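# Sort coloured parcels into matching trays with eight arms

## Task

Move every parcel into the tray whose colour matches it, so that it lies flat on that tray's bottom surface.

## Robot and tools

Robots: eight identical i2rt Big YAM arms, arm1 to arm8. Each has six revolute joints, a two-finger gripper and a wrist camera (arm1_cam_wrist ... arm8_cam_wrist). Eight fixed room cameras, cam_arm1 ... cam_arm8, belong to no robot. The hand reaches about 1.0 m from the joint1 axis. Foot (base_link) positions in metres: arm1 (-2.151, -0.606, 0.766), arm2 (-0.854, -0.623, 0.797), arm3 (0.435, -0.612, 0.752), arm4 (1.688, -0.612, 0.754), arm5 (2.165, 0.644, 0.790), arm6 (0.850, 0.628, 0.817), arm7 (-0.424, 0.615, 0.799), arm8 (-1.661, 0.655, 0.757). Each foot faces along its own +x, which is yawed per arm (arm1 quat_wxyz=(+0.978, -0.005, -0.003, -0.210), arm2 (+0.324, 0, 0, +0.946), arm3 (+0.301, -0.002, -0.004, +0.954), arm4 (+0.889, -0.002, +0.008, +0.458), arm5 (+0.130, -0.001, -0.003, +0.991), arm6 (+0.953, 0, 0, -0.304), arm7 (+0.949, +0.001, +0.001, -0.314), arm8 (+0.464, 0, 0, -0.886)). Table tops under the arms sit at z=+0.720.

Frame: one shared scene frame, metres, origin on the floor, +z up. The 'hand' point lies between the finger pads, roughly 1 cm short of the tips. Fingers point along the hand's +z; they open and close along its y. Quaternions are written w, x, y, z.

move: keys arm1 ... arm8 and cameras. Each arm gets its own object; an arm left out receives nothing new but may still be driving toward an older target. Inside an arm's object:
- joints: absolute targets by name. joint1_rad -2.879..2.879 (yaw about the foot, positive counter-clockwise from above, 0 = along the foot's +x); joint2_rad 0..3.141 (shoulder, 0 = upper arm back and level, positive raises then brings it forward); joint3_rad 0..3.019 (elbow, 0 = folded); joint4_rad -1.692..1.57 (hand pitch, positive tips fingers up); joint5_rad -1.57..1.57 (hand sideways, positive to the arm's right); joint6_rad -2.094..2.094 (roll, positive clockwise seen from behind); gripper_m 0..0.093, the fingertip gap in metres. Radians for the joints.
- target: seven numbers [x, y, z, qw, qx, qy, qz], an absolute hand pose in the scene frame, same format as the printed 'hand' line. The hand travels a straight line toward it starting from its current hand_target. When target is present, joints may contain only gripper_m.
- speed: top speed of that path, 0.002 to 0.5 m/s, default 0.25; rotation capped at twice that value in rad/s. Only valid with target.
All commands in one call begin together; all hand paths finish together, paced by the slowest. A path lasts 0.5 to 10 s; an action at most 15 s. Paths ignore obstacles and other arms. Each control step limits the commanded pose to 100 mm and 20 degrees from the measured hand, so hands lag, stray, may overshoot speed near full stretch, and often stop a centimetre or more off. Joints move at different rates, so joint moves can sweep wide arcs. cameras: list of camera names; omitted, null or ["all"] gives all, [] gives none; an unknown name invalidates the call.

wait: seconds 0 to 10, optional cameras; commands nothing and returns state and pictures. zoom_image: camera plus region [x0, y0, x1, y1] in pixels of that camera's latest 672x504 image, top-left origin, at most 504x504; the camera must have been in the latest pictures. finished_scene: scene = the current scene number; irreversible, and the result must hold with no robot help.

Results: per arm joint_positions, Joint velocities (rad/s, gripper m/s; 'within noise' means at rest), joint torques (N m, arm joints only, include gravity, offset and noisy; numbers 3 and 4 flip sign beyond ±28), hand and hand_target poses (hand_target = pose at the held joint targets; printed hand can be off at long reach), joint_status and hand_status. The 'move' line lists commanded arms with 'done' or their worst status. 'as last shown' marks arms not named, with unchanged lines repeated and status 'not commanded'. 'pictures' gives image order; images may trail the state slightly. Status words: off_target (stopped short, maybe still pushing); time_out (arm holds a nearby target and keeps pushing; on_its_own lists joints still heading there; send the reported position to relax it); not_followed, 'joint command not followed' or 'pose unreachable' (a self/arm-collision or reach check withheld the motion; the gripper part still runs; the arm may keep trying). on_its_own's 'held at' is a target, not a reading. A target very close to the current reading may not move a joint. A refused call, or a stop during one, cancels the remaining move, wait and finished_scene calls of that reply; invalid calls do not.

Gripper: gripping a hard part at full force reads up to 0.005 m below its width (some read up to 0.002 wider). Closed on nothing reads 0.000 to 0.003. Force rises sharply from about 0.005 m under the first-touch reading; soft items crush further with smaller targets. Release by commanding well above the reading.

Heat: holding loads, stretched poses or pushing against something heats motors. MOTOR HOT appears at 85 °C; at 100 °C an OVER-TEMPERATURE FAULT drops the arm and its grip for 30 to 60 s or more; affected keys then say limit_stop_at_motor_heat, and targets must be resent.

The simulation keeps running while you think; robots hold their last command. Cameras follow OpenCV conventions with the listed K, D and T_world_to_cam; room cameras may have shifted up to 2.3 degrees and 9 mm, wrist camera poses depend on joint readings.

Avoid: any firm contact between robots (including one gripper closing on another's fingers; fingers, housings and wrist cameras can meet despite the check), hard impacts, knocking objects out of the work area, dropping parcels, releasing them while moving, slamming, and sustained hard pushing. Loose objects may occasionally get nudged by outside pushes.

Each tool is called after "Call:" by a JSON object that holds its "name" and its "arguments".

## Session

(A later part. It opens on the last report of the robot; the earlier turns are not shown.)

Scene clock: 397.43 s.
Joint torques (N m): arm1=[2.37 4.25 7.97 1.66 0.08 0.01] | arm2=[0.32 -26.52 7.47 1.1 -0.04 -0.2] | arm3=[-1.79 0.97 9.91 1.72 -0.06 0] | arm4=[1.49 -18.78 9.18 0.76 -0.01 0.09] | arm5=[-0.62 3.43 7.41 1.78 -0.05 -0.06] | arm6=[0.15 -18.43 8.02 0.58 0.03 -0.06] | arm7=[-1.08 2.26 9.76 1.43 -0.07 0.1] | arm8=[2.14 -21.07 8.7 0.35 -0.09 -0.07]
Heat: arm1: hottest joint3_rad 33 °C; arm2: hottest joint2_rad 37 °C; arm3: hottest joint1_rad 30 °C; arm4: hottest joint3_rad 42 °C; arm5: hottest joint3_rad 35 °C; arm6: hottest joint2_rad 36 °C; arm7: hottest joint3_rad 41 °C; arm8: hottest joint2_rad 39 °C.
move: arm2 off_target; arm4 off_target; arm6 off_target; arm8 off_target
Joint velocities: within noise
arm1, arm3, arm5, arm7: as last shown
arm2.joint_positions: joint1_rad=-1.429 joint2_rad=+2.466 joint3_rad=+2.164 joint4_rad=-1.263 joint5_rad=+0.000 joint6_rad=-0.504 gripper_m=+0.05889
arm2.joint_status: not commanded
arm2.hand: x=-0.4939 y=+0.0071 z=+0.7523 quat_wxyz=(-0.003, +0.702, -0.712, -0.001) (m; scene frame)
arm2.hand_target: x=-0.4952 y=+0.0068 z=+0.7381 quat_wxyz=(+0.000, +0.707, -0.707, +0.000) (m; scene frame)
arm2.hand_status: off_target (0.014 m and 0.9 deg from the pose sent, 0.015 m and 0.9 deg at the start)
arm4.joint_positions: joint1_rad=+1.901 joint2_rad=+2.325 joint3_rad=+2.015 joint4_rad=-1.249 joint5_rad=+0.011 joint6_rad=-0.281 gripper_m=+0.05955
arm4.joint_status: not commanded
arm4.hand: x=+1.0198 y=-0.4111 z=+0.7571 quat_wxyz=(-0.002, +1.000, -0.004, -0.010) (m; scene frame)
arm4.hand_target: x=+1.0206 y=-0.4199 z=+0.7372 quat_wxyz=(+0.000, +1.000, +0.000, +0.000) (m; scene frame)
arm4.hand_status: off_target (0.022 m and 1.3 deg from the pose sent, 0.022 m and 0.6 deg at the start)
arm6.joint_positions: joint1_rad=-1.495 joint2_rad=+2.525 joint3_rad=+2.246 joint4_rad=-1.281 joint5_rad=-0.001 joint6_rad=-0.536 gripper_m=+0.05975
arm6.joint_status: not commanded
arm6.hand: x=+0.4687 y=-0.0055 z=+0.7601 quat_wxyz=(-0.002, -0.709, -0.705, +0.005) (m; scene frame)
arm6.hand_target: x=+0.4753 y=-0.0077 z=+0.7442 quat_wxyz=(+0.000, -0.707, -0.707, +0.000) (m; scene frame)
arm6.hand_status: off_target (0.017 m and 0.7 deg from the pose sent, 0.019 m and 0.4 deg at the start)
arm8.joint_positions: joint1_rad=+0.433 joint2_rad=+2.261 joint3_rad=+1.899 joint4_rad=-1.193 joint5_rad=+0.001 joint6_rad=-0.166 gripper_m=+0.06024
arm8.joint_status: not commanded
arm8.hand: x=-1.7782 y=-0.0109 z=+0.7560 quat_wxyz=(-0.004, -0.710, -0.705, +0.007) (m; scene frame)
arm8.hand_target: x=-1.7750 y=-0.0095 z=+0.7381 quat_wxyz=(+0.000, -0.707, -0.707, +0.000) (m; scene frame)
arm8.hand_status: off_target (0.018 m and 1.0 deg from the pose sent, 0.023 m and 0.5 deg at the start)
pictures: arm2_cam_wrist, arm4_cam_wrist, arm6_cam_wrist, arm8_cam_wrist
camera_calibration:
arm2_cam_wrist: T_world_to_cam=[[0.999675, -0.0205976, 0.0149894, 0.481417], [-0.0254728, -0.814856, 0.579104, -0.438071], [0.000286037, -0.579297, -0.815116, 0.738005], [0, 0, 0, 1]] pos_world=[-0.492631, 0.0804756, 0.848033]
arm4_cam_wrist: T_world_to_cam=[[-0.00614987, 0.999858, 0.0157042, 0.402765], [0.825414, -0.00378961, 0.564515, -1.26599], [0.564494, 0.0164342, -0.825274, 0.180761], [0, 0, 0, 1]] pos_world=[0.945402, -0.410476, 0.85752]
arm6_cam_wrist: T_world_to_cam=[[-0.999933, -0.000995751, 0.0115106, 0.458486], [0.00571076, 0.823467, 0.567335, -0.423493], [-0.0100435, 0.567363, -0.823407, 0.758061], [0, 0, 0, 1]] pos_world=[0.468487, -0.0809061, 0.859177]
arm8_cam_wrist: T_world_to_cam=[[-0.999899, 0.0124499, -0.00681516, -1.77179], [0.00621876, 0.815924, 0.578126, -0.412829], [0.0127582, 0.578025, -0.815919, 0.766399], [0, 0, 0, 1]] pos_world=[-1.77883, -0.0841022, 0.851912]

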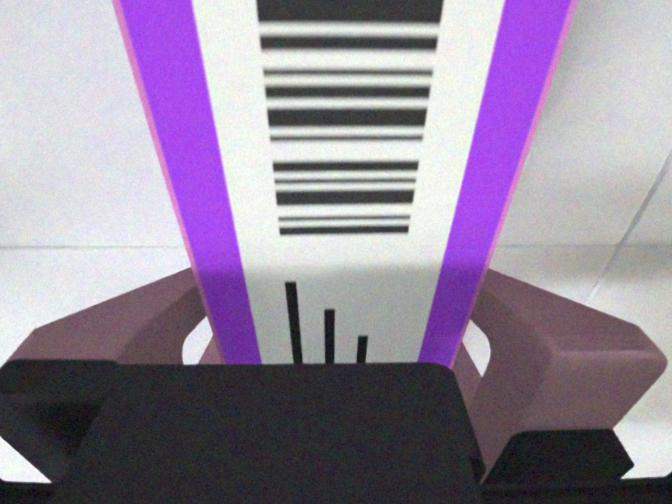

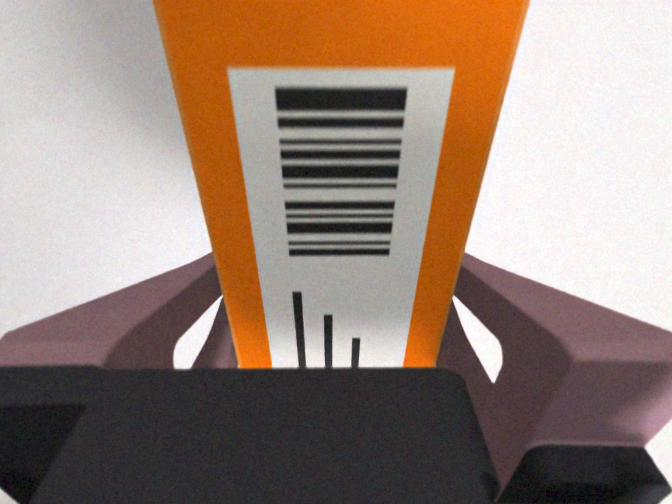

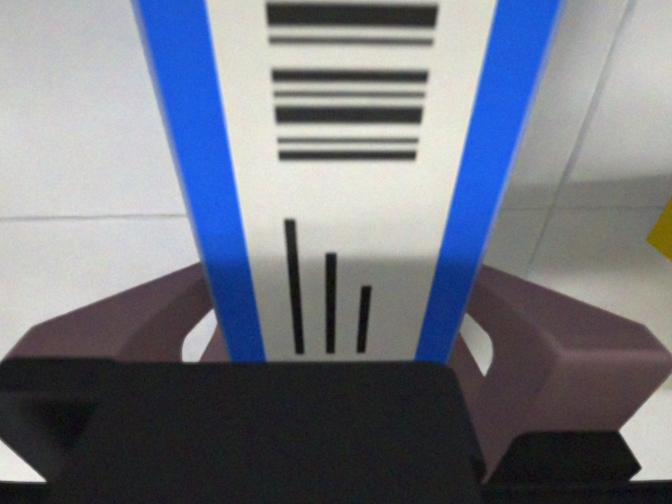

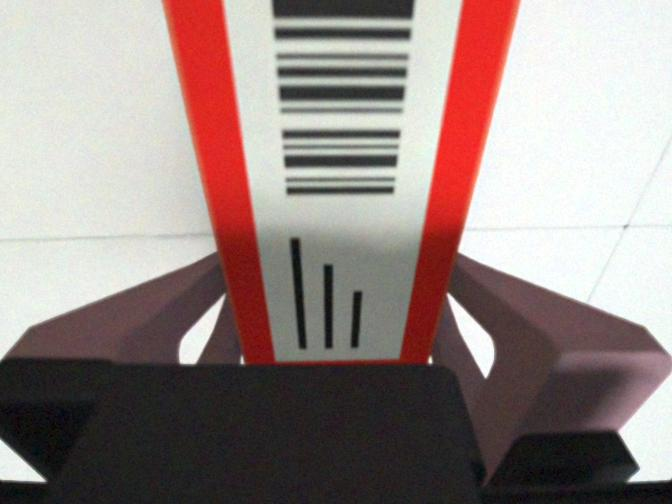

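Call:
{"name": "move", "arguments": {"arm8": {"joints":{"gripper_m":0.093}}, "arm2": {"joints":{"gripper_m":0.093}}, "arm6": {"joints":{"gripper_m":0.093}}, "arm4": {"joints":{"gripper_m":0.093}}, "cameras": []}}

Call:
{"name": "move", "arguments": {"arm8": {"target":[-1.778,-0.008,0.90,0,0.7071,0.7071,0],"speed":0.25}, "arm2": {"target":[-0.494,0.005,0.90,0,0.7071,-0.7071,0],"speed":0.25}, "arm6": {"target":[0.469,-0.003,0.90,0,0.7071,0.7071,0],"speed":0.25}, "arm4": {"target":[1.022,-0.413,0.90,0,1,0,0],"speed":0.25}, "arm1": {"joints":{"joint5_rad":0,"joint6_rad":-0.56}}, "arm3": {"joints":{"joint5_rad":0,"joint6_rad":0.33}}, "arm7": {"joints":{"joint5_rad":0,"joint6_rad":-0.115}}, "cameras": []}}

Call:
{"name": "move", "arguments": {"arm8": {"joints":{"joint2_rad":0.7,"joint3_rad":1.4,"joint4_rad":-1.5}}, "arm2": {"joints":{"joint2_rad":0.7,"joint3_rad":1.4,"joint4_rad":-1.5}}, "arm6": {"joints":{"joint2_rad":0.7,"joint3_rad":1.4,"joint4_rad":-1.5}}, "arm4": {"joints":{"joint2_rad":0.7,"joint3_rad":1.4,"joint4_rad":-1.5}}, "arm1": {"joints":{"joint2_rad":1.5,"joint3_rad":1.5,"joint4_rad":-1.57}}, "arm3": {"joints":{"joint2_rad":1.5,"joint3_rad":1.5,"joint4_rad":-1.57}}, "arm7": {"joints":{"joint2_rad":1.5,"joint3_rad":1.5,"joint4_rad":-1.57}}, "cameras": ["cam_arm7","cam_arm3","cam_arm8"]}}

Scene clock: 430.80 s.
Joint torques (N m): arm1=[2.43 4.54 8.05 1.72 0.11 0.01] | arm2=[0.38 -26.58 7.46 0.98 -0.04 -0.2] | arm3=[-1.73 1.03 9.91 1.7 -0.06 -0.01] | arm4=[1.44 -18.78 9.18 0.77 -0.02 0.09] | arm5=[-0.03 3.19 7.45 1.84 -0.1 -0.06] | arm6=[0.09 -18.9 7.94 0.57 0.03 -0.06] | arm7=[-1.08 2.32 9.8 1.48 -0.07 0.1] | arm8=[2.2 -21.19 8.76 0.25 -0.12 -0.06]
Heat: arm1: hottest joint3_rad 33 °C; arm2: hottest joint2_rad 37 °C; arm3: hottest joint1_rad 30 °C; arm4: hottest joint3_rad 40 °C; arm5: hottest joint3_rad 36 °C; arm6: hottest joint2_rad 39 °C; arm7: hottest joint3_rad 41 °C; arm8: hottest joint2_rad 42 °C.
move: arm2 done; arm4 done; arm6 done; arm8 done
Joint velocities: within noise
arm1, arm3, arm5, arm7: as last shown
arm2.joint_positions: joint1_rad=-1.429 joint2_rad=+2.466 joint3_rad=+2.164 joint4_rad=-1.259 joint5_rad=+0.000 joint6_rad=-0.504 gripper_m=+0.09290
arm2.joint_status: all done
arm2.hand: x=-0.4935 y=+0.0078 z=+0.7523 quat_wxyz=(-0.004, +0.702, -0.712, -0.001) (m; scene frame)
arm2.hand_target: x=-0.4952 y=+0.0068 z=+0.7382 quat_wxyz=(+0.000, +0.707, -0.707, +0.000) (m; scene frame)
arm2.hand_status: not commanded
arm4.joint_positions: joint1_rad=+1.901 joint2_rad=+2.325 joint3_rad=+2.015 joint4_rad=-1.249 joint5_rad=+0.011 joint6_rad=-0.281 gripper_m=+0.09288
arm4.joint_status: all done
arm4.hand: x=+1.0198 y=-0.4111 z=+0.7571 quat_wxyz=(-0.002, +1.000, -0.004, -0.010) (m; scene frame)
arm4.hand_target: x=+1.0206 y=-0.4200 z=+0.7372 quat_wxyz=(+0.000, +1.000, +0.000, +0.000) (m; scene frame)
arm4.hand_status: not commanded
arm6.joint_positions: joint1_rad=-1.495 joint2_rad=+2.536 joint3_rad=+2.246 joint4_rad=-1.281 joint5_rad=-0.001 joint6_rad=-0.536 gripper_m=+0.09286
arm6.joint_status: all done
arm6.hand: x=+0.4698 y=-0.0038 z=+0.7525 quat_wxyz=(+0.000, -0.709, -0.705, +0.000) (m; scene frame)
arm6.hand_target: x=+0.4753 y=-0.0076 z=+0.7441 quat_wxyz=(+0.000, -0.707, -0.707, +0.000) (m; scene frame)
arm6.hand_status: not commanded
arm8.joint_positions: joint1_rad=+0.433 joint2_rad=+2.261 joint3_rad=+1.899 joint4_rad=-1.193 joint5_rad=+0.001 joint6_rad=-0.166 gripper_m=+0.09290
arm8.joint_status: all done
arm8.hand: x=-1.7782 y=-0.0109 z=+0.7560 quat_wxyz=(-0.004, -0.710, -0.705, +0.007) (m; scene frame)
arm8.hand_target: x=-1.7750 y=-0.0095 z=+0.7381 quat_wxyz=(+0.000, -0.707, -0.707, +0.000) (m; scene frame)
arm8.hand_status: not commanded
pictures: none
No camera images: "cameras" was empty.

Scene clock: 432.60 s.
Joint torques (N m): arm1=[2.55 4.31 7.88 1.69 -0.04 -0.06] | arm2=[0.15 -26.11 12.25 0.09 -0.03 -0.21] | arm3=[-1.73 0.97 9.91 1.7 -0.26 0.11] | arm4=[0.79 -18.37 15.3 -0.23 -0.02 0.02] | arm5=[-0.26 2.9 7.57 1.96 -0.07 -0.02] | arm6=[-0.67 -19.84 13.15 -0.27 0.03 -0.16] | arm7=[-1.08 2.37 9.77 1.43 0.09 0.04] | arm8=[1.79 -21.3 14 -0.61 -0.11 -0.12]
Heat: arm1: hottest joint3_rad 33 °C; arm2: hottest joint2_rad 37 °C; arm3: hottest joint1_rad 30 °C; arm4: hottest joint3_rad 41 °C; arm5: hottest joint3_rad 36 °C; arm6: hottest joint2_rad 39 °C; arm7: hottest joint3_rad 41 °C; arm8: hottest joint2_rad 42 °C.
move: arm1 done; arm2 off_target; arm3 done; arm4 off_target; arm6 off_target; arm7 done; arm8 off_target
Joint velocities: within noise
arm1.joint_positions: joint1_rad=+1.426 joint2_rad=+0.521 joint3_rad=+1.431 joint4_rad=-1.508 joint5_rad=+0.003 joint6_rad=-0.552 gripper_m=+0.09398
arm1.joint_status: all done
arm1.hand: x=-2.0635 y=-0.4621 z=+1.3058 quat_wxyz=(-0.454, +0.622, -0.630, -0.099) (m; scene frame)
arm1.hand_target: x=-2.0673 y=-0.4632 z=+1.3137 quat_wxyz=(-0.462, +0.625, -0.620, -0.103) (m; scene frame)
arm1.hand_status: not commanded
arm2.joint_positions: joint1_rad=-1.429 joint2_rad=+2.356 joint3_rad=+2.327 joint4_rad=-1.567 joint5_rad=+0.000 joint6_rad=-0.505 gripper_m=+0.09292
arm2.joint_status: not commanded
arm2.hand: x=-0.5001 y=-0.0040 z=+0.8916 quat_wxyz=(+0.012, +0.702, -0.712, +0.003) (m; scene frame)
arm2.hand_target: x=-0.4944 y=+0.0044 z=+0.8999 quat_wxyz=(-0.001, +0.707, -0.707, +0.000) (m; scene frame)
arm2.hand_status: off_target (0.014 m and 1.6 deg from the pose sent, 0.148 m and 1.0 deg at the start; pose on its path clipped on 3 of 54 steps)
arm3.joint_positions: joint1_rad=-2.205 joint2_rad=+0.623 joint3_rad=+1.443 joint4_rad=-1.225 joint5_rad=+0.004 joint6_rad=+0.314 gripper_m=+0.09399
arm3.joint_status: all done
arm3.hand: x=+0.6602 y=-0.5391 z=+1.3424 quat_wxyz=(-0.525, +0.003, -0.833, -0.174) (m; scene frame)
arm3.hand_target: x=+0.6577 y=-0.5426 z=+1.3557 quat_wxyz=(-0.537, -0.008, -0.824, -0.180) (m; scene frame)
arm3.hand_status: not commanded
arm4.joint_positions: joint1_rad=+1.901 joint2_rad=+2.235 joint3_rad=+2.215 joint4_rad=-1.584 joint5_rad=+0.011 joint6_rad=-0.281 gripper_m=+0.09290
arm4.joint_status: not commanded
arm4.hand: x=+1.0358 y=-0.4140 z=+0.8929 quat_wxyz=(+0.005, +1.000, -0.004, +0.012) (m; scene frame)
arm4.hand_target: x=+1.0228 y=-0.4132 z=+0.8999 quat_wxyz=(+0.000, +1.000, +0.000, -0.001) (m; scene frame)
arm4.hand_status: off_target (0.016 m and 1.5 deg from the pose sent, 0.143 m and 1.3 deg at the start; pose on its path clipped on 4 of 54 steps)
arm5: as last shown
arm6.joint_positions: joint1_rad=-1.495 joint2_rad=+2.435 joint3_rad=+2.389 joint4_rad=-1.571 joint5_rad=-0.001 joint6_rad=-0.536 gripper_m=+0.09288
arm6.joint_status: not commanded
arm6.hand: x=+0.4769 y=+0.0080 z=+0.8788 quat_wxyz=(+0.005, -0.709, -0.705, -0.023) (m; scene frame)
arm6.hand_target: x=+0.4698 y=-0.0020 z=+0.9002 quat_wxyz=(+0.000, -0.707, -0.707, +0.001) (m; scene frame)
arm6.hand_status: off_target (0.025 m and 2.7 deg from the pose sent, 0.147 m and 0.3 deg at the start; pose on its path clipped on 8 of 54 steps)
arm7.joint_positions: joint1_rad=-1.045 joint2_rad=+0.496 joint3_rad=+1.379 joint4_rad=-1.460 joint5_rad=-0.003 joint6_rad=-0.106 gripper_m=+0.09397
arm7.joint_status: all done
arm7.hand: x=-0.4426 y=+0.4448 z=+1.3303 quat_wxyz=(-0.298, -0.624, -0.620, +0.371) (m; scene frame)
arm7.hand_target: x=-0.4444 y=+0.4478 z=+1.3403 quat_wxyz=(-0.300, -0.620, -0.615, +0.383) (m; scene frame)
arm7.hand_status: not commanded
arm8.joint_positions: joint1_rad=+0.433 joint2_rad=+2.155 joint3_rad=+2.076 joint4_rad=-1.516 joint5_rad=+0.001 joint6_rad=-0.166 gripper_m=+0.09292
arm8.joint_status: not commanded
arm8.hand: x=-1.7758 y=+0.0032 z=+0.8911 quat_wxyz=(+0.007, -0.710, -0.705, -0.009) (m; scene frame)
arm8.hand_target: x=-1.7780 y=-0.0074 z=+0.9000 quat_wxyz=(+0.000, -0.707, -0.707, +0.000) (m; scene frame)
arm8.hand_status: off_target (0.015 m and 1.4 deg from the pose sent, 0.144 m and 1.0 deg at the start; pose on its path clipped on 5 of 54 steps)
pictures: none
No camera images: "cameras" was empty.

Scene clock: 434.77 s.
Joint torques (N m): arm1=[2.26 -11.22 9.78 -0.27 -0.06 -0.08] | arm2=[0.15 0.85 7.16 1.98 -0.02 -0.18] | arm3=[-1.61 -15.21 11.17 -0.31 -0.23 0.14] | arm4=[0.44 1.44 8.54 1.87 -0.02 0.04] | arm5=[-0.09 3.14 7.56 1.77 -0.08 -0.05] | arm6=[-0.73 1.44 7.9 1.43 0.04 -0.13] | arm7=[-1.14 -10.52 11.86 -0.25 0.07 0.03] | arm8=[1.96 1.49 8.18 1.26 -0.12 -0.08]
Heat: arm1: hottest joint3_rad 33 °C; arm2: hottest joint2_rad 37 °C; arm3: hottest joint1_rad 30 °C; arm4: hottest joint3_rad 41 °C; arm5: hottest joint3_rad 36 °C; arm6: hottest joint2_rad 39 °C; arm7: hottest joint3_rad 41 °C; arm8: hottest joint2_rad 42 °C.
move: arm1 done; arm2 done; arm3 done; arm4 done; arm6 done; arm7 done; arm8 done
Joint velocities: within noise
arm1.joint_positions: joint1_rad=+1.426 joint2_rad=+1.496 joint3_rad=+1.485 joint4_rad=-1.559 joint5_rad=+0.003 joint6_rad=-0.553 gripper_m=+0.09398
arm1.joint_status: all done
arm1.hand: x=-1.9128 y=-0.2303 z=+1.0259 quat_wxyz=(+0.002, +0.702, -0.713, +0.006) (m; scene frame)
arm1.hand_target: x=-1.9168 y=-0.2259 z=+1.0300 quat_wxyz=(+0.002, +0.708, -0.706, +0.005) (m; scene frame)
arm1.hand_status: not commanded
arm2.joint_positions: joint1_rad=-1.429 joint2_rad=+0.695 joint3_rad=+1.403 joint4_rad=-1.507 joint5_rad=+0.000 joint6_rad=-0.505 gripper_m=+0.09293
arm2.joint_status: all done
arm2.hand: x=-0.7365 y=-0.4187 z=+1.2950 quat_wxyz=(-0.363, +0.650, -0.660, -0.102) (m; scene frame)
arm2.hand_target: x=-0.7346 y=-0.4160 z=+1.2937 quat_wxyz=(-0.363, +0.655, -0.655, -0.099) (m; scene frame)
arm2.hand_status: not commanded
arm3.joint_positions: joint1_rad=-2.205 joint2_rad=+1.512 joint3_rad=+1.477 joint4_rad=-1.559 joint5_rad=+0.004 joint6_rad=+0.314 gripper_m=+0.09399
arm3.joint_status: all done
arm3.hand: x=+0.8544 y=-0.4722 z=+1.0085 quat_wxyz=(+0.007, +0.006, -1.000, +0.002) (m; scene frame)
arm3.hand_target: x=+0.8574 y=-0.4767 z=+1.0221 quat_wxyz=(-0.003, -0.008, -1.000, -0.003) (m; scene frame)
arm3.hand_status: not commanded
arm4.joint_positions: joint1_rad=+1.901 joint2_rad=+0.699 joint3_rad=+1.407 joint4_rad=-1.509 joint5_rad=+0.011 joint6_rad=-0.281 gripper_m=+0.09290
arm4.joint_status: all done
arm4.hand: x=+1.4670 y=-0.5370 z=+1.2537 quat_wxyz=(-0.106, +0.925, -0.008, -0.365) (m; scene frame)
arm4.hand_target: x=+1.4645 y=-0.5372 z=+1.2517 quat_wxyz=(-0.106, +0.925, -0.005, -0.365) (m; scene frame)
arm4.hand_status: not commanded
arm5: as last shown
arm6.joint_positions: joint1_rad=-1.495 joint2_rad=+0.699 joint3_rad=+1.398 joint4_rad=-1.506 joint5_rad=-0.001 joint6_rad=-0.536 gripper_m=+0.09288
arm6.joint_status: all done
arm6.hand: x=+0.7276 y=+0.4245 z=+1.3114 quat_wxyz=(-0.091, -0.658, -0.654, +0.361) (m; scene frame)
arm6.hand_target: x=+0.7265 y=+0.4236 z=+1.3133 quat_wxyz=(-0.090, -0.655, -0.655, +0.365) (m; scene frame)
arm6.hand_status: not commanded
arm7.joint_positions: joint1_rad=-1.045 joint2_rad=+1.496 joint3_rad=+1.479 joint4_rad=-1.559 joint5_rad=-0.003 joint6_rad=-0.107 gripper_m=+0.09397
arm7.joint_status: all done
arm7.hand: x=-0.4738 y=+0.1753 z=+1.0589 quat_wxyz=(+0.002, -0.710, -0.704, -0.004) (m; scene frame)
arm7.hand_target: x=-0.4787 y=+0.1726 z=+1.0651 quat_wxyz=(+0.001, -0.710, -0.704, -0.001) (m; scene frame)
arm7.hand_status: not commanded
arm8.joint_positions: joint1_rad=+0.433 joint2_rad=+0.698 joint3_rad=+1.405 joint4_rad=-1.506 joint5_rad=+0.001 joint6_rad=-0.166 gripper_m=+0.09292
arm8.joint_status: all done
arm8.hand: x=-1.7026 y=+0.4222 z=+1.2554 quat_wxyz=(-0.217, -0.657, -0.652, +0.308) (m; scene frame)
arm8.hand_target: x=-1.7030 y=+0.4200 z=+1.2538 quat_wxyz=(-0.216, -0.655, -0.655, +0.308) (m; scene frame)
arm8.hand_status: not commanded
pictures: cam_arm3, cam_arm7, cam_arm8

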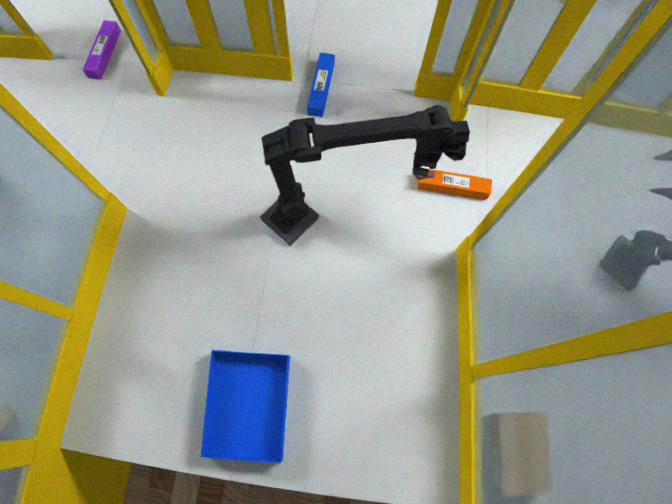

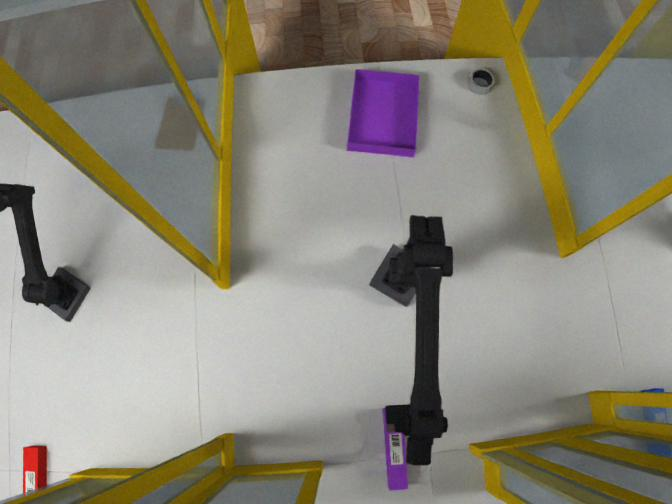

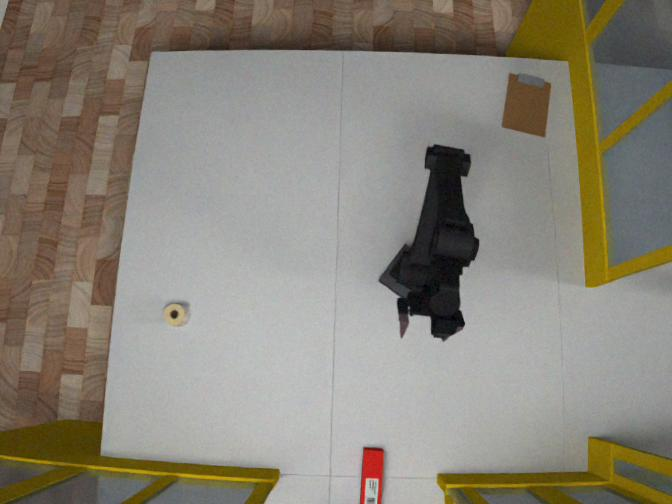

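Call:
{"name": "move", "arguments": {"arm1": {"target":[-1.773,0.0,0.88,0,0.7071,-0.7071,0],"speed":0.3}, "arm7": {"target":[-0.496,-0.004,0.88,0,0.7071,0.7071,0],"speed":0.3}, "arm3": {"target":[1.03,-0.408,0.88,0,0,1,0],"speed":0.3}, "cameras": ["arm1_cam_wrist","arm3_cam_wrist","arm7_cam_wrist"]}}

Scene clock: 447.97 s.
Joint torques (N m): arm1=[1.67 -20.25 12.42 -0.18 -0.1 -0.05] | arm2=[0.15 0.79 7.15 1.96 -0.01 -0.17] | arm3=[-0.15 -21.54 13.76 -0.02 -0.11 0.13] | arm4=[0.44 1.44 8.54 1.85 -0.02 0.04] | arm5=[-0.21 3.19 7.45 1.91 -0.08 -0.02] | arm6=[-0.67 1.49 7.9 1.43 0.05 -0.13] | arm7=[-0.44 -15.85 14.42 0.17 0.03 0.01] | arm8=[1.85 1.79 8.18 1.18 -0.11 -0.09]
Heat: arm1: hottest joint3_rad 35 °C; arm2: hottest joint2_rad 36 °C; arm3: hottest joint3_rad 31 °C; arm4: hottest joint3_rad 42 °C; arm5: hottest joint3_rad 36 °C; arm6: hottest joint2_rad 36 °C; arm7: hottest joint3_rad 41 °C; arm8: hottest joint2_rad 39 °C.
move: arm1 off_target; arm3 off_target; arm7 off_target
Joint velocities: within noise
arm1.joint_positions: joint1_rad=+1.426 joint2_rad=+2.294 joint3_rad=+2.275 joint4_rad=-1.559 joint5_rad=-0.005 joint6_rad=-0.553 gripper_m=+0.09398
arm1.joint_status: not commanded
arm1.hand: x=-1.7734 y=-0.0119 z=+0.8775 quat_wxyz=(+0.006, +0.702, -0.712, +0.003) (m; scene frame)
arm1.hand_target: x=-1.7734 y=-0.0005 z=+0.8800 quat_wxyz=(-0.001, +0.707, -0.707, +0.000) (m; scene frame)
arm1.hand_status: off_target (0.012 m and 1.2 deg from the pose sent, 0.306 m and 1.1 deg at the start)
arm2, arm4, arm5, arm6, arm8: as last shown
arm3.joint_positions: joint1_rad=-2.205 joint2_rad=+2.038 joint3_rad=+1.808 joint4_rad=-1.398 joint5_rad=+0.004 joint6_rad=+0.316 gripper_m=+0.09399
arm3.joint_status: not commanded
arm3.hand: x=+1.0138 y=-0.4177 z=+0.8614 quat_wxyz=(+0.024, +0.005, -1.000, +0.008) (m; scene frame)
arm3.hand_target: x=+1.0289 y=-0.4084 z=+0.8803 quat_wxyz=(+0.000, +0.000, -1.000, +0.000) (m; scene frame)
arm3.hand_status: off_target (0.027 m and 2.9 deg from the pose sent, 0.227 m and 1.1 deg at the start)
arm7.joint_positions: joint1_rad=-1.045 joint2_rad=+2.034 joint3_rad=+1.698 joint4_rad=-1.284 joint5_rad=-0.003 joint6_rad=-0.107 gripper_m=+0.09397
arm7.joint_status: not commanded
arm7.hand: x=-0.4919 y=+0.0185 z=+0.8651 quat_wxyz=(+0.015, -0.709, -0.704, -0.021) (m; scene frame)
arm7.hand_target: x=-0.4960 y=-0.0028 z=+0.8805 quat_wxyz=(+0.000, -0.707, -0.707, +0.000) (m; scene frame)
arm7.hand_status: off_target (0.027 m and 3.0 deg from the pose sent, 0.254 m and 0.6 deg at the start)
pictures: arm1_cam_wrist, arm3_cam_wrist, arm7_cam_wrist
camera_calibration:
arm1_cam_wrist: T_world_to_cam=[[0.999472, -0.0311567, -0.00917769, 1.78126], [-0.019896, -0.810627, 0.585224, -0.55371], [-0.0256734, -0.584733, -0.810819, 0.785668], [0, 0, 0, 1]] pos_world=[-1.77117, 0.0660516, 0.977428]
arm3_cam_wrist: T_world_to_cam=[[0.00593048, -0.999663, 0.0252747, -0.44644], [-0.784441, 0.0110246, 0.620106, 0.271512], [-0.620175, -0.0235041, -0.784111, 1.41833], [0, 0, 0, 1]] pos_world=[1.09524, -0.415946, 0.955043]
arm7_cam_wrist: T_world_to_cam=[[-0.999946, -0.00920812, 0.00487523, -0.499136], [-0.00429987, 0.790915, 0.61191, -0.539709], [-0.00949044, 0.611856, -0.790912, 0.789592], [0, 0, 0, 1]] pos_world=[-0.493937, -0.0608487, 0.957184]

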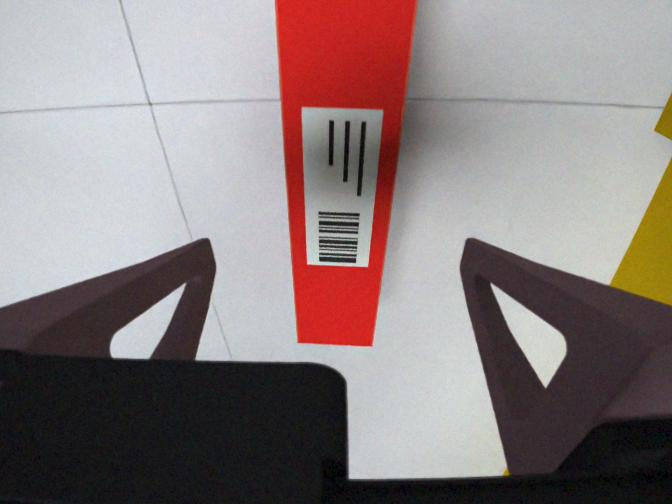

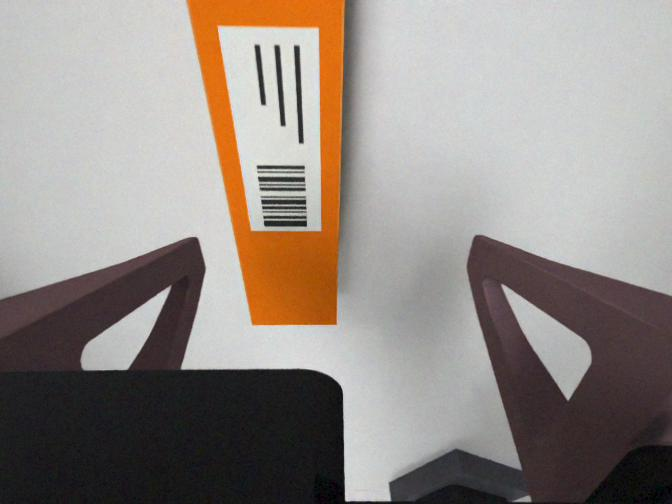

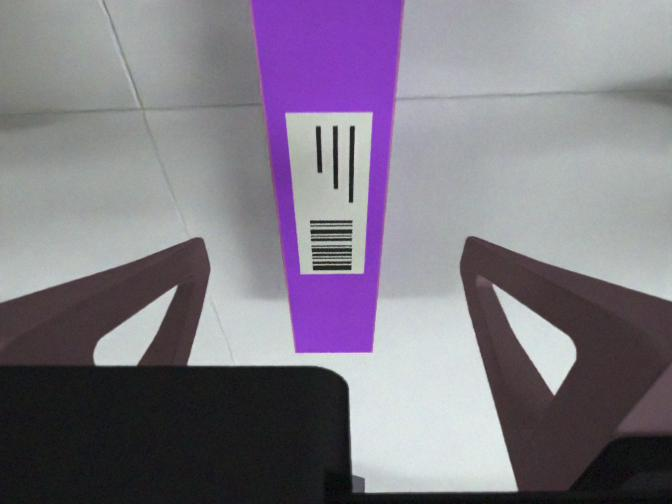

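Call:
{"name": "move", "arguments": {"arm1": {"target":[-1.777,-0.036,0.75,0,0.7071,-0.7071,0],"speed":0.2}, "arm7": {"target":[-0.495,0.036,0.75,0,0.7071,0.7071,0],"speed":0.2}, "arm3": {"target":[1.029,-0.391,0.75,0,0,1,0],"speed":0.2}, "cameras": ["arm1_cam_wrist","arm3_cam_wrist","arm7_cam_wrist"]}}

Scene clock: 483.17 s.
Joint torques (N m): arm1=[0.21 -20.42 7.28 0.84 -0.07 -0.11] | arm2=[0.15 0.85 7.15 1.98 -0.02 -0.18] | arm3=[0.5 -22.77 8.84 0.58 0.05 0.14] | arm4=[0.44 1.44 8.54 1.85 -0.02 0.04] | arm5=[0.03 3.25 7.27 1.87 -0.12 0] | arm6=[-0.73 1.49 7.91 1.42 0.04 -0.12] | arm7=[-1.03 -15.5 7.66 0.61 0.03 0.03] | arm8=[2.08 1.44 8.17 1.26 -0.11 -0.1]
Heat: arm1: hottest joint3_rad 37 °C; arm2: hottest joint3_rad 36 °C; arm3: hottest joint2_rad 33 °C; arm4: hottest joint3_rad 42 °C; arm5: hottest joint3_rad 36 °C; arm6: hottest joint3_rad 34 °C; arm7: hottest joint3_rad 44 °C; arm8: hottest joint2_rad 34 °C.
move: arm1 off_target; arm3 done; arm7 done
Joint velocities: within noise
arm1.joint_positions: joint1_rad=+1.425 joint2_rad=+2.277 joint3_rad=+1.939 joint4_rad=-1.215 joint5_rad=-0.005 joint6_rad=-0.574 gripper_m=+0.09398
arm1.joint_status: not commanded
arm1.hand: x=-1.7829 y=-0.0299 z=+0.7631 quat_wxyz=(-0.006, +0.709, -0.706, +0.000) (m; scene frame)
arm1.hand_target: x=-1.7773 y=-0.0362 z=+0.7501 quat_wxyz=(+0.000, +0.707, -0.707, +0.000) (m; scene frame)
arm1.hand_status: off_target (0.016 m and 0.7 deg from the pose sent, 0.130 m and 1.2 deg at the start)
arm2, arm4, arm6, arm8: as last shown
arm3.joint_positions: joint1_rad=-2.186 joint2_rad=+2.166 joint3_rad=+1.713 joint4_rad=-1.143 joint5_rad=-0.001 joint6_rad=+0.341 gripper_m=+0.09399
arm3.joint_status: not commanded
arm3.hand: x=+1.0259 y=-0.3997 z=+0.7490 quat_wxyz=(+0.009, +0.002, -1.000, +0.001) (m; scene frame)
arm3.hand_target: x=+1.0289 y=-0.3910 z=+0.7501 quat_wxyz=(+0.000, +0.000, -1.000, +0.000) (m; scene frame)
arm3.hand_status: done (0.009 m and 1.1 deg from the pose sent, 0.116 m and 3.0 deg at the start)
arm5.joint_positions: joint1_rad=+0.663 joint2_rad=+0.625 joint3_rad=+1.427 joint4_rad=-1.371 joint5_rad=+0.119 joint6_rad=-0.097 gripper_m=+0.09397
arm5.joint_status: not commanded
arm5.hand: x=+1.9462 y=+0.5715 z=+1.3386 quat_wxyz=(+0.019, +0.857, +0.190, -0.479) (m; scene frame)
arm5.hand_target: x=+1.9488 y=+0.5709 z=+1.3511 quat_wxyz=(+0.023, +0.849, +0.190, -0.492) (m; scene frame)
arm5.hand_status: not commanded
arm7.joint_positions: joint1_rad=-1.045 joint2_rad=+2.097 joint3_rad=+1.485 joint4_rad=-0.955 joint5_rad=-0.003 joint6_rad=-0.113 gripper_m=+0.09397
arm7.joint_status: not commanded
arm7.hand: x=-0.4902 y=+0.0344 z=+0.7565 quat_wxyz=(-0.001, -0.707, -0.707, +0.000) (m; scene frame)
arm7.hand_target: x=-0.4950 y=+0.0360 z=+0.7501 quat_wxyz=(+0.000, -0.707, -0.707, +0.000) (m; scene frame)
arm7.hand_status: done (0.008 m and 0.2 deg from the pose sent, 0.116 m and 3.0 deg at the start)
pictures: arm1_cam_wrist, arm3_cam_wrist, arm7_cam_wrist
camera_calibration:
arm1_cam_wrist: T_world_to_cam=[[0.999928, -0.0114656, 0.00348548, 1.7808], [-0.0114153, -0.822816, 0.568193, -0.47382], [-0.00364676, -0.568192, -0.822888, 0.730999], [0, 0, 0, 1]] pos_world=[-1.78342, 0.045899, 0.864544]
arm3_cam_wrist: T_world_to_cam=[[-0.000572443, -0.999929, 0.0118932, -0.409134], [-0.801975, 0.00756353, 0.597309, 0.384226], [-0.597357, -0.00919612, -0.801923, 1.33379], [0, 0, 0, 1]] pos_world=[1.10465, -0.399746, 0.844959]
arm7_cam_wrist: T_world_to_cam=[[-0.999829, -0.0145102, 0.0114524, -0.501415], [-0.00541395, 0.822235, 0.569123, -0.455129], [-0.0176746, 0.568964, -0.822173, 0.714972], [0, 0, 0, 1]] pos_world=[-0.491157, -0.0398458, 0.852598]

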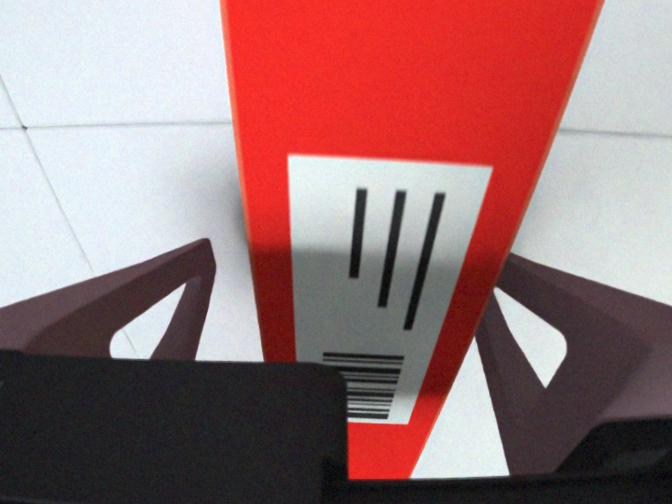

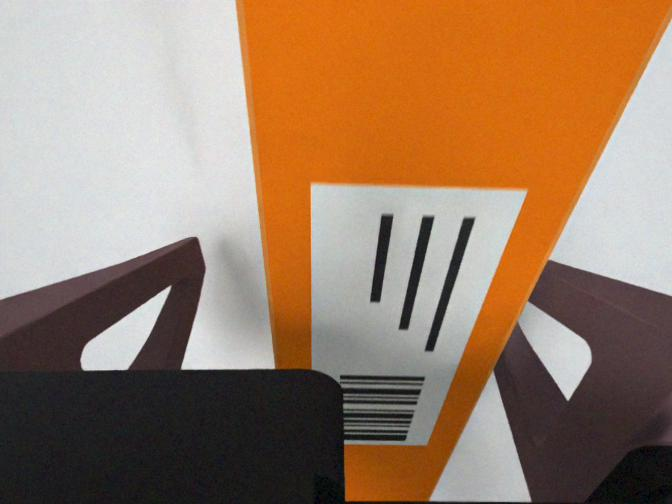

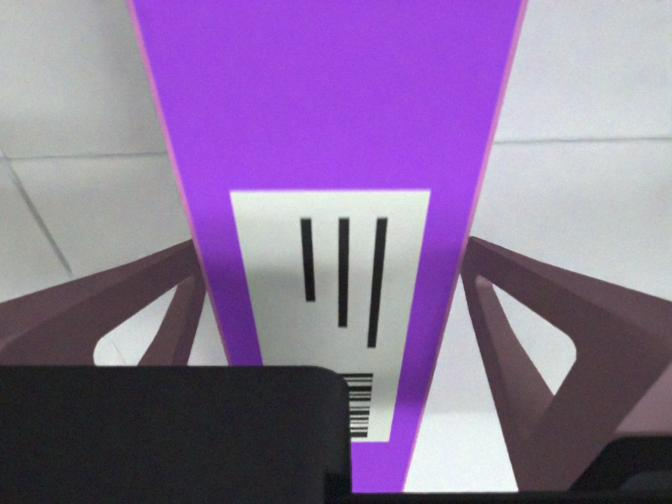

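Call:
{"name": "move", "arguments": {"arm1": {"target":[-1.767,-0.036,0.738,0,0.7071,-0.7071,0],"speed":0.1}, "arm7": {"target":[-0.495,0.036,0.744,0,0.7071,0.7071,0],"speed":0.1}, "arm3": {"target":[1.029,-0.410,0.75,0,0,1,0],"speed":0.1}, "cameras": []}}

Call:
{"name": "move", "arguments": {"arm1": {"joints":{"gripper_m":0.045}}, "arm7": {"joints":{"gripper_m":0.045}}, "arm3": {"joints":{"gripper_m":0.045}}, "cameras": ["arm1_cam_wrist","arm3_cam_wrist","arm7_cam_wrist"]}}

Scene clock: 494.47 s.
Joint torques (N m): arm1=[0.56 -19.6 8.91 0.72 -0.06 -0.09] | arm2=[0.15 0.85 7.15 1.98 -0.02 -0.17] | arm3=[-1.67 -23.77 8.16 0.53 0.06 -0.18] | arm4=[0.44 1.38 8.53 1.87 -0.02 0.04] | arm5=[-0.15 2.73 7.43 1.69 -0.06 -0.09] | arm6=[-0.67 1.49 7.91 1.44 0.04 -0.12] | arm7=[-1.08 -15.03 7.46 0.57 0.02 0.03] | arm8=[1.67 1.61 8.21 1.26 -0.12 -0.1]
Heat: arm1: hottest joint3_rad 37 °C; arm2: hottest joint3_rad 36 °C; arm3: hottest joint2_rad 32 °C; arm4: hottest joint3_rad 41 °C; arm5: hottest joint3_rad 36 °C; arm6: hottest joint3_rad 34 °C; arm7: hottest joint3_rad 43 °C; arm8: hottest joint2_rad 33 °C.
move: arm1 off_target; arm3 off_target; arm7 off_target
Joint velocities: within noise
arm1.joint_positions: joint1_rad=+1.410 joint2_rad=+2.298 joint3_rad=+1.939 joint4_rad=-1.205 joint5_rad=-0.006 joint6_rad=-0.586 gripper_m=+0.09398
arm1.joint_status: not commanded
arm1.hand: x=-1.7745 y=-0.0358 z=+0.7496 quat_wxyz=(-0.001, +0.708, -0.707, +0.001) (m; scene frame)
arm1.hand_target: x=-1.7671 y=-0.0364 z=+0.7380 quat_wxyz=(+0.000, +0.707, -0.707, +0.000) (m; scene frame)
arm1.hand_status: off_target (0.014 m and 0.2 deg from the pose sent, 0.030 m and 0.7 deg at the start)
arm2, arm4, arm5, arm6, arm8: as last shown
arm3.joint_positions: joint1_rad=-2.188 joint2_rad=+2.166 joint3_rad=+1.691 joint4_rad=-1.131 joint5_rad=+0.000 joint6_rad=+0.341 gripper_m=+0.09399
arm3.joint_status: not commanded
arm3.hand: x=+1.0207 y=-0.4029 z=+0.7416 quat_wxyz=(+0.014, +0.001, -1.000, +0.003) (m; scene frame)
arm3.hand_target: x=+1.0288 y=-0.4101 z=+0.7500 quat_wxyz=(+0.000, +0.000, -1.000, +0.000) (m; scene frame)
arm3.hand_status: off_target (0.014 m and 1.6 deg from the pose sent, 0.011 m and 1.1 deg at the start)
arm7.joint_positions: joint1_rad=-1.045 joint2_rad=+2.097 joint3_rad=+1.485 joint4_rad=-0.944 joint5_rad=-0.003 joint6_rad=-0.114 gripper_m=+0.09397
arm7.joint_status: not commanded
arm7.hand: x=-0.4905 y=+0.0315 z=+0.7565 quat_wxyz=(-0.005, -0.707, -0.707, +0.004) (m; scene frame)
arm7.hand_target: x=-0.4950 y=+0.0362 z=+0.7443 quat_wxyz=(+0.000, -0.707, -0.707, +0.000) (m; scene frame)
arm7.hand_status: off_target (0.014 m and 0.8 deg from the pose sent, 0.013 m and 0.1 deg at the start)
pictures: none
No camera images: "cameras" was empty.

Scene clock: 495.07 s.
Joint torques (N m): arm1=[0.26 -19.84 8.84 0.73 -0.06 -0.07] | arm2=[0.15 0.85 7.16 1.98 -0.02 -0.17] | arm3=[-1.61 -23.65 8.17 0.55 0.02 -0.17] | arm4=[0.38 1.44 8.54 1.85 -0.02 0.04] | arm5=[-0.15 2.96 7.42 1.84 -0.07 -0.03] | arm6=[-0.67 1.55 7.91 1.43 0.04 -0.12] | arm7=[-1.08 -15.03 7.43 0.55 0.02 0.04] | arm8=[1.96 1.79 8.16 1.22 -0.11 -0.08]
Heat: arm1: hottest joint3_rad 37 °C; arm2: hottest joint3_rad 36 °C; arm3: hottest joint2_rad 32 °C; arm4: hottest joint3_rad 41 °C; arm5: hottest joint3_rad 36 °C; arm6: hottest joint3_rad 34 °C; arm7: hottest joint3_rad 43 °C; arm8: hottest joint2_rad 33 °C.
move: arm1 off_target; arm3 off_target; arm7 off_target
Joint velocities: within noise
arm1.joint_positions: joint1_rad=+1.410 joint2_rad=+2.298 joint3_rad=+1.939 joint4_rad=-1.204 joint5_rad=-0.006 joint6_rad=-0.587 gripper_m=+0.05944
arm1.joint_status: gripper_m off_target (ended at +0.05948, target +0.04500)
arm1.hand: x=-1.7745 y=-0.0357 z=+0.7496 quat_wxyz=(-0.001, +0.708, -0.706, +0.001) (m; scene frame)
arm1.hand_target: x=-1.7671 y=-0.0364 z=+0.7380 quat_wxyz=(+0.000, +0.707, -0.707, +0.000) (m; scene frame)
arm1.hand_status: not commanded
arm2, arm4, arm5, arm6, arm8: as last shown
arm3.joint_positions: joint1_rad=-2.188 joint2_rad=+2.166 joint3_rad=+1.691 joint4_rad=-1.131 joint5_rad=+0.001 joint6_rad=+0.341 gripper_m=+0.05879
arm3.joint_status: gripper_m off_target (ended at +0.05882, target +0.04500)
arm3.hand: x=+1.0208 y=-0.4031 z=+0.7416 quat_wxyz=(+0.013, +0.001, -1.000, +0.004) (m; scene frame)
arm3.hand_target: x=+1.0288 y=-0.4101 z=+0.7500 quat_wxyz=(+0.000, +0.000, -1.000, +0.000) (m; scene frame)
arm3.hand_status: not commanded
arm7.joint_positions: joint1_rad=-1.045 joint2_rad=+2.097 joint3_rad=+1.485 joint4_rad=-0.944 joint5_rad=-0.003 joint6_rad=-0.114 gripper_m=+0.06062
arm7.joint_status: gripper_m off_target (ended at +0.06064, target +0.04500)
arm7.hand: x=-0.4905 y=+0.0315 z=+0.7565 quat_wxyz=(-0.005, -0.707, -0.707, +0.004) (m; scene frame)
arm7.hand_target: x=-0.4950 y=+0.0362 z=+0.7443 quat_wxyz=(+0.000, -0.707, -0.707, +0.000) (m; scene frame)
arm7.hand_status: not commanded
pictures: arm1_cam_wrist, arm3_cam_wrist, arm7_cam_wrist
camera_calibration:
arm1_cam_wrist: T_world_to_cam=[[0.999908, -0.0134044, -0.00226913, 1.77661], [-0.00966467, -0.818244, 0.57479, -0.472486], [-0.00956141, -0.574715, -0.818298, 0.702465], [0, 0, 0, 1]] pos_world=[-1.7743, 0.0409228, 0.850438]
arm3_cam_wrist: T_world_to_cam=[[-0.00264153, -0.999855, 0.0168129, -0.413954], [-0.79716, 0.0122565, 0.603644, 0.376929], [-0.603763, -0.011808, -0.797077, 1.32663], [0, 0, 0, 1]] pos_world=[1.10035, -0.402849, 0.836855]
arm7_cam_wrist: T_world_to_cam=[[-0.9998, -0.0152058, 0.0129927, -0.502885], [-0.00533629, 0.828869, 0.559418, -0.445536], [-0.0192756, 0.559236, -0.828784, 0.721183], [0, 0, 0, 1]] pos_world=[-0.491261, -0.0416677, 0.853479]

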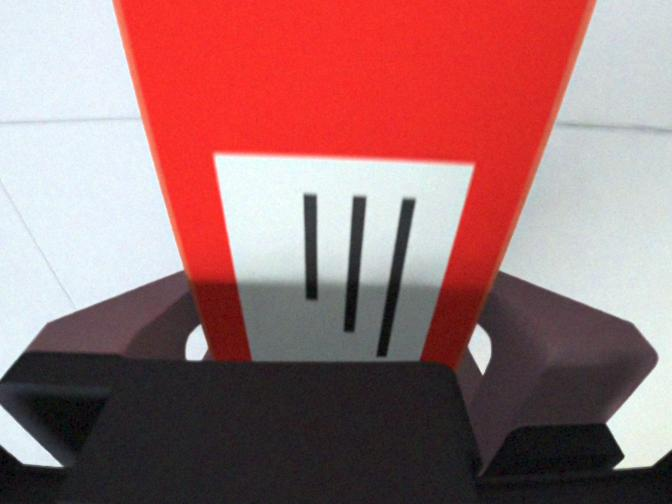

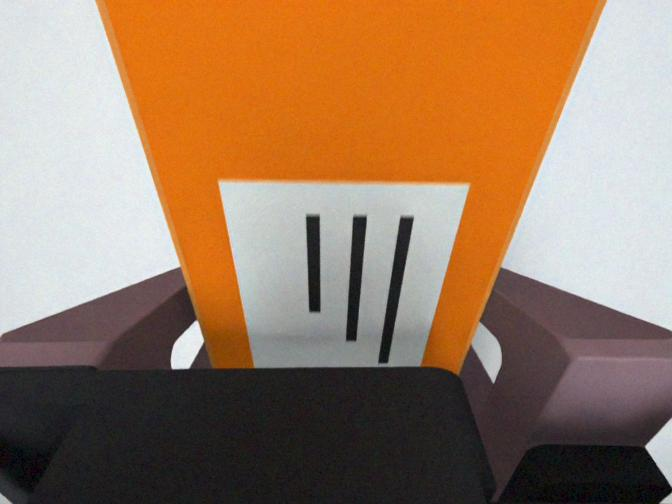

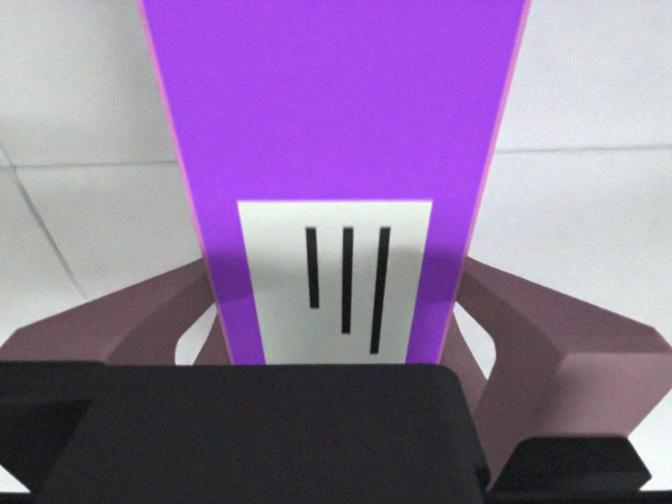

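Call:
{"name": "move", "arguments": {"arm1": {"target":[-1.7745,-0.0357,0.9,0,0.7071,-0.7071,0],"speed":0.25}, "arm7": {"target":[-0.4905,0.0315,0.9,0,0.7071,0.7071,0],"speed":0.25}, "arm3": {"target":[1.0208,-0.4031,0.9,0,0,1,0],"speed":0.25}, "cameras": []}}

Call:
{"name": "move", "arguments": {"arm1": {"joints":{"joint2_rad":1.5,"joint3_rad":1.5,"joint4_rad":-1.57,"joint5_rad":0}}, "arm7": {"joints":{"joint2_rad":1.5,"joint3_rad":1.5,"joint4_rad":-1.57,"joint5_rad":0}}, "arm3": {"joints":{"joint2_rad":1.5,"joint3_rad":1.5,"joint4_rad":-1.57,"joint5_rad":0}}, "cameras": []}}

Call:
{"name": "move", "arguments": {"arm1": {"joints":{"joint1_rad":-1.529,"joint6_rad":0.225}}, "arm7": {"joints":{"joint1_rad":2.145,"joint6_rad":0.12}}, "arm3": {"joints":{"joint1_rad":-1.368,"joint6_rad":-0.408}}, "cameras": ["cam_arm3"]}}

Scene clock: 567.27 s.
Joint torques (N m): arm1=[1.03 -19.02 12.16 -0.18 -0.04 0.01] | arm2=[0.15 0.79 7.16 1.98 -0.02 -0.18] | arm3=[-0.38 -22.53 13.72 -0.32 0 0] | arm4=[0.44 1.38 8.54 1.85 -0.02 0.04] | arm5=[-0.09 3.14 7.39 1.89 -0.11 -0.05] | arm6=[-0.67 1.44 7.92 1.42 0.04 -0.12] | arm7=[-0.32 -15.21 13.98 -0.34 0.02 0.11] | arm8=[1.9 1.61 8.14 1.24 -0.12 -0.09]
Heat: arm1: hottest joint3_rad 37 °C; arm2: hottest joint3_rad 35 °C; arm3: hottest joint2_rad 33 °C; arm4: hottest joint3_rad 41 °C; arm5: hottest joint3_rad 36 °C; arm6: hottest joint3_rad 34 °C; arm7: hottest joint3_rad 39 °C; arm8: hottest joint3_rad 31 °C.
move: arm1 off_target; arm3 off_target; arm7 off_target
Joint velocities: within noise
arm1.joint_positions: joint1_rad=+1.410 joint2_rad=+2.175 joint3_rad=+2.114 joint4_rad=-1.517 joint5_rad=-0.007 joint6_rad=-0.587 gripper_m=+0.05946
arm1.joint_status: not commanded
arm1.hand: x=-1.7815 y=-0.0438 z=+0.8954 quat_wxyz=(+0.007, +0.708, -0.706, +0.002) (m; scene frame)
arm1.hand_target: x=-1.7746 y=-0.0362 z=+0.8999 quat_wxyz=(+0.000, +0.707, -0.707, +0.000) (m; scene frame)
arm1.hand_status: off_target (0.012 m and 0.9 deg from the pose sent, 0.150 m and 0.2 deg at the start)
arm2, arm4, arm5, arm6, arm8: as last shown
arm3.joint_positions: joint1_rad=-2.188 joint2_rad=+2.021 joint3_rad=+1.814 joint4_rad=-1.424 joint5_rad=+0.001 joint6_rad=+0.341 gripper_m=+0.05879
arm3.joint_status: not commanded
arm3.hand: x=+1.0064 y=-0.4088 z=+0.8741 quat_wxyz=(+0.025, +0.001, -1.000, +0.008) (m; scene frame)
arm3.hand_target: x=+1.0196 y=-0.4036 z=+0.9003 quat_wxyz=(+0.000, +0.000, -1.000, +0.000) (m; scene frame)
arm3.hand_status: off_target (0.030 m and 3.0 deg from the pose sent, 0.158 m and 1.6 deg at the start; pose on its path clipped on 5 of 49 steps)
arm7.joint_positions: joint1_rad=-1.045 joint2_rad=+1.931 joint3_rad=+1.583 joint4_rad=-1.259 joint5_rad=-0.003 joint6_rad=-0.114 gripper_m=+0.06062
arm7.joint_status: not commanded
arm7.hand: x=-0.4883 y=+0.0493 z=+0.8829 quat_wxyz=(+0.011, -0.707, -0.707, -0.016) (m; scene frame)
arm7.hand_target: x=-0.4905 y=+0.0325 z=+0.9003 quat_wxyz=(+0.000, -0.707, -0.707, +0.000) (m; scene frame)
arm7.hand_status: off_target (0.025 m and 2.2 deg from the pose sent, 0.144 m and 0.8 deg at the start)
pictures: none
No camera images: "cameras" was empty.

Scene clock: 568.87 s.
Joint torques (N m): arm1=[0.67 -11.34 8.08 0.01 0.12 -0.01] | arm2=[0.15 0.79 7.16 1.98 -0.02 -0.18] | arm3=[-0.44 -13.74 9.62 -0.14 -0.13 0] | arm4=[0.44 1.44 8.54 1.87 -0.02 0.04] | arm5=[-0.38 3.08 7.38 1.83 -0.08 -0.04] | arm6=[-0.73 1.44 7.88 1.43 0.04 -0.12] | arm7=[-0.26 -10.46 9.76 -0.29 0.05 0.12] | arm8=[1.73 1.49 8.29 1.22 -0.1 -0.08]
Heat: arm1: hottest joint3_rad 37 °C; arm2: hottest joint3_rad 35 °C; arm3: hottest joint2_rad 33 °C; arm4: hottest joint3_rad 41 °C; arm5: hottest joint3_rad 36 °C; arm6: hottest joint3_rad 34 °C; arm7: hottest joint3_rad 39 °C; arm8: hottest joint3_rad 31 °C.
move: arm1 done; arm3 done; arm7 done
Joint velocities: within noise
arm1.joint_positions: joint1_rad=+1.410 joint2_rad=+1.494 joint3_rad=+1.506 joint4_rad=-1.563 joint5_rad=-0.003 joint6_rad=-0.587 gripper_m=+0.05946
arm1.joint_status: all done
arm1.hand: x=-1.9056 y=-0.2304 z=+1.0349 quat_wxyz=(-0.007, +0.708, -0.706, +0.001) (m; scene frame)
arm1.hand_target: x=-1.9055 y=-0.2333 z=+1.0302 quat_wxyz=(+0.002, +0.707, -0.707, +0.005) (m; scene frame)
arm1.hand_status: not commanded
arm2, arm4, arm5, arm6, arm8: as last shown
arm3.joint_positions: joint1_rad=-2.188 joint2_rad=+1.496 joint3_rad=+1.495 joint4_rad=-1.561 joint5_rad=+0.001 joint6_rad=+0.341 gripper_m=+0.05879
arm3.joint_status: all done
arm3.hand: x=+0.8533 y=-0.4641 z=+1.0218 quat_wxyz=(-0.007, +0.001, -1.000, -0.004) (m; scene frame)
arm3.hand_target: x=+0.8528 y=-0.4633 z=+1.0219 quat_wxyz=(-0.003, +0.000, -1.000, -0.003) (m; scene frame)
arm3.hand_status: not commanded
arm7.joint_positions: joint1_rad=-1.045 joint2_rad=+1.496 joint3_rad=+1.504 joint4_rad=-1.561 joint5_rad=-0.003 joint6_rad=-0.114 gripper_m=+0.06062
arm7.joint_status: all done
arm7.hand: x=-0.4744 y=+0.1695 z=+1.0685 quat_wxyz=(-0.006, -0.707, -0.707, +0.005) (m; scene frame)
arm7.hand_target: x=-0.4745 y=+0.1722 z=+1.0652 quat_wxyz=(+0.001, -0.707, -0.707, +0.000) (m; scene frame)
arm7.hand_status: not commanded
pictures: none
No camera images: "cameras" was empty.

Scene clock: 571.37 s.
Joint torques (N m): arm1=[1.32 -12.57 8.18 0.06 0.06 0.05] | arm2=[0.15 0.79 7.16 1.98 -0.02 -0.18] | arm3=[0.03 -14.04 9.63 -0.12 -0.17 -0.21] | arm4=[0.44 1.44 8.53 1.85 -0.02 0.04] | arm5=[-0.73 3.14 7.39 1.89 -0.06 -0.06] | arm6=[-0.73 1.55 7.9 1.43 0.05 -0.12] | arm7=[0.03 -12.4 9.7 -0.24 -0.03 0.19] | arm8=[1.67 1.49 8.25 1.25 -0.12 -0.09]
Heat: arm1: hottest joint3_rad 36 °C; arm2: hottest joint3_rad 35 °C; arm3: hottest joint2_rad 34 °C; arm4: hottest joint3_rad 41 °C; arm5: hottest joint3_rad 36 °C; arm6: hottest joint3_rad 34 °C; arm7: hottest joint3_rad 39 °C; arm8: hottest joint3_rad 31 °C.
move: arm1 done; arm3 done; arm7 done
Joint velocities: within noise
arm1.joint_positions: joint1_rad=-1.523 joint2_rad=+1.507 joint3_rad=+1.506 joint4_rad=-1.563 joint5_rad=+0.001 joint6_rad=+0.218 gripper_m=+0.05946
arm1.joint_status: all done
arm1.hand: x=-2.3178 y=-1.0207 z=+1.0360 quat_wxyz=(-0.007, -0.883, -0.469, +0.004) (m; scene frame)
arm1.hand_target: x=-2.3184 y=-1.0160 z=+1.0369 quat_wxyz=(-0.006, -0.886, -0.464, +0.001) (m; scene frame)
arm1.hand_status: not commanded
arm2, arm4, arm5, arm6, arm8: as last shown
arm3.joint_positions: joint1_rad=-1.377 joint2_rad=+1.499 joint3_rad=+1.495 joint4_rad=-1.561 joint5_rad=+0.000 joint6_rad=-0.392 gripper_m=+0.05888
arm3.joint_status: all done
arm3.hand: x=+0.6147 y=-0.2060 z=+1.0207 quat_wxyz=(-0.007, +0.698, -0.716, -0.001) (m; scene frame)
arm3.hand_target: x=+0.6107 y=-0.2050 z=+1.0221 quat_wxyz=(-0.004, +0.707, -0.707, +0.000) (m; scene frame)
arm3.hand_status: not commanded
arm7.joint_positions: joint1_rad=+2.145 joint2_rad=+1.517 joint3_rad=+1.504 joint4_rad=-1.561 joint5_rad=-0.001 joint6_rad=+0.112 gripper_m=+0.06062
arm7.joint_status: all done
arm7.hand: x=-0.3936 y=+1.0635 z=+1.0619 quat_wxyz=(+0.001, +0.641, -0.767, +0.000) (m; scene frame)
arm7.hand_target: x=-0.3940 y=+1.0580 z=+1.0676 quat_wxyz=(-0.001, +0.639, -0.770, -0.002) (m; scene frame)
arm7.hand_status: not commanded
pictures: cam_arm3

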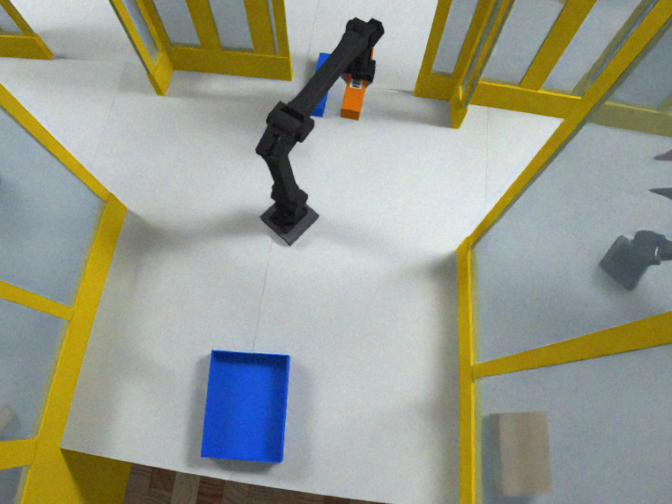

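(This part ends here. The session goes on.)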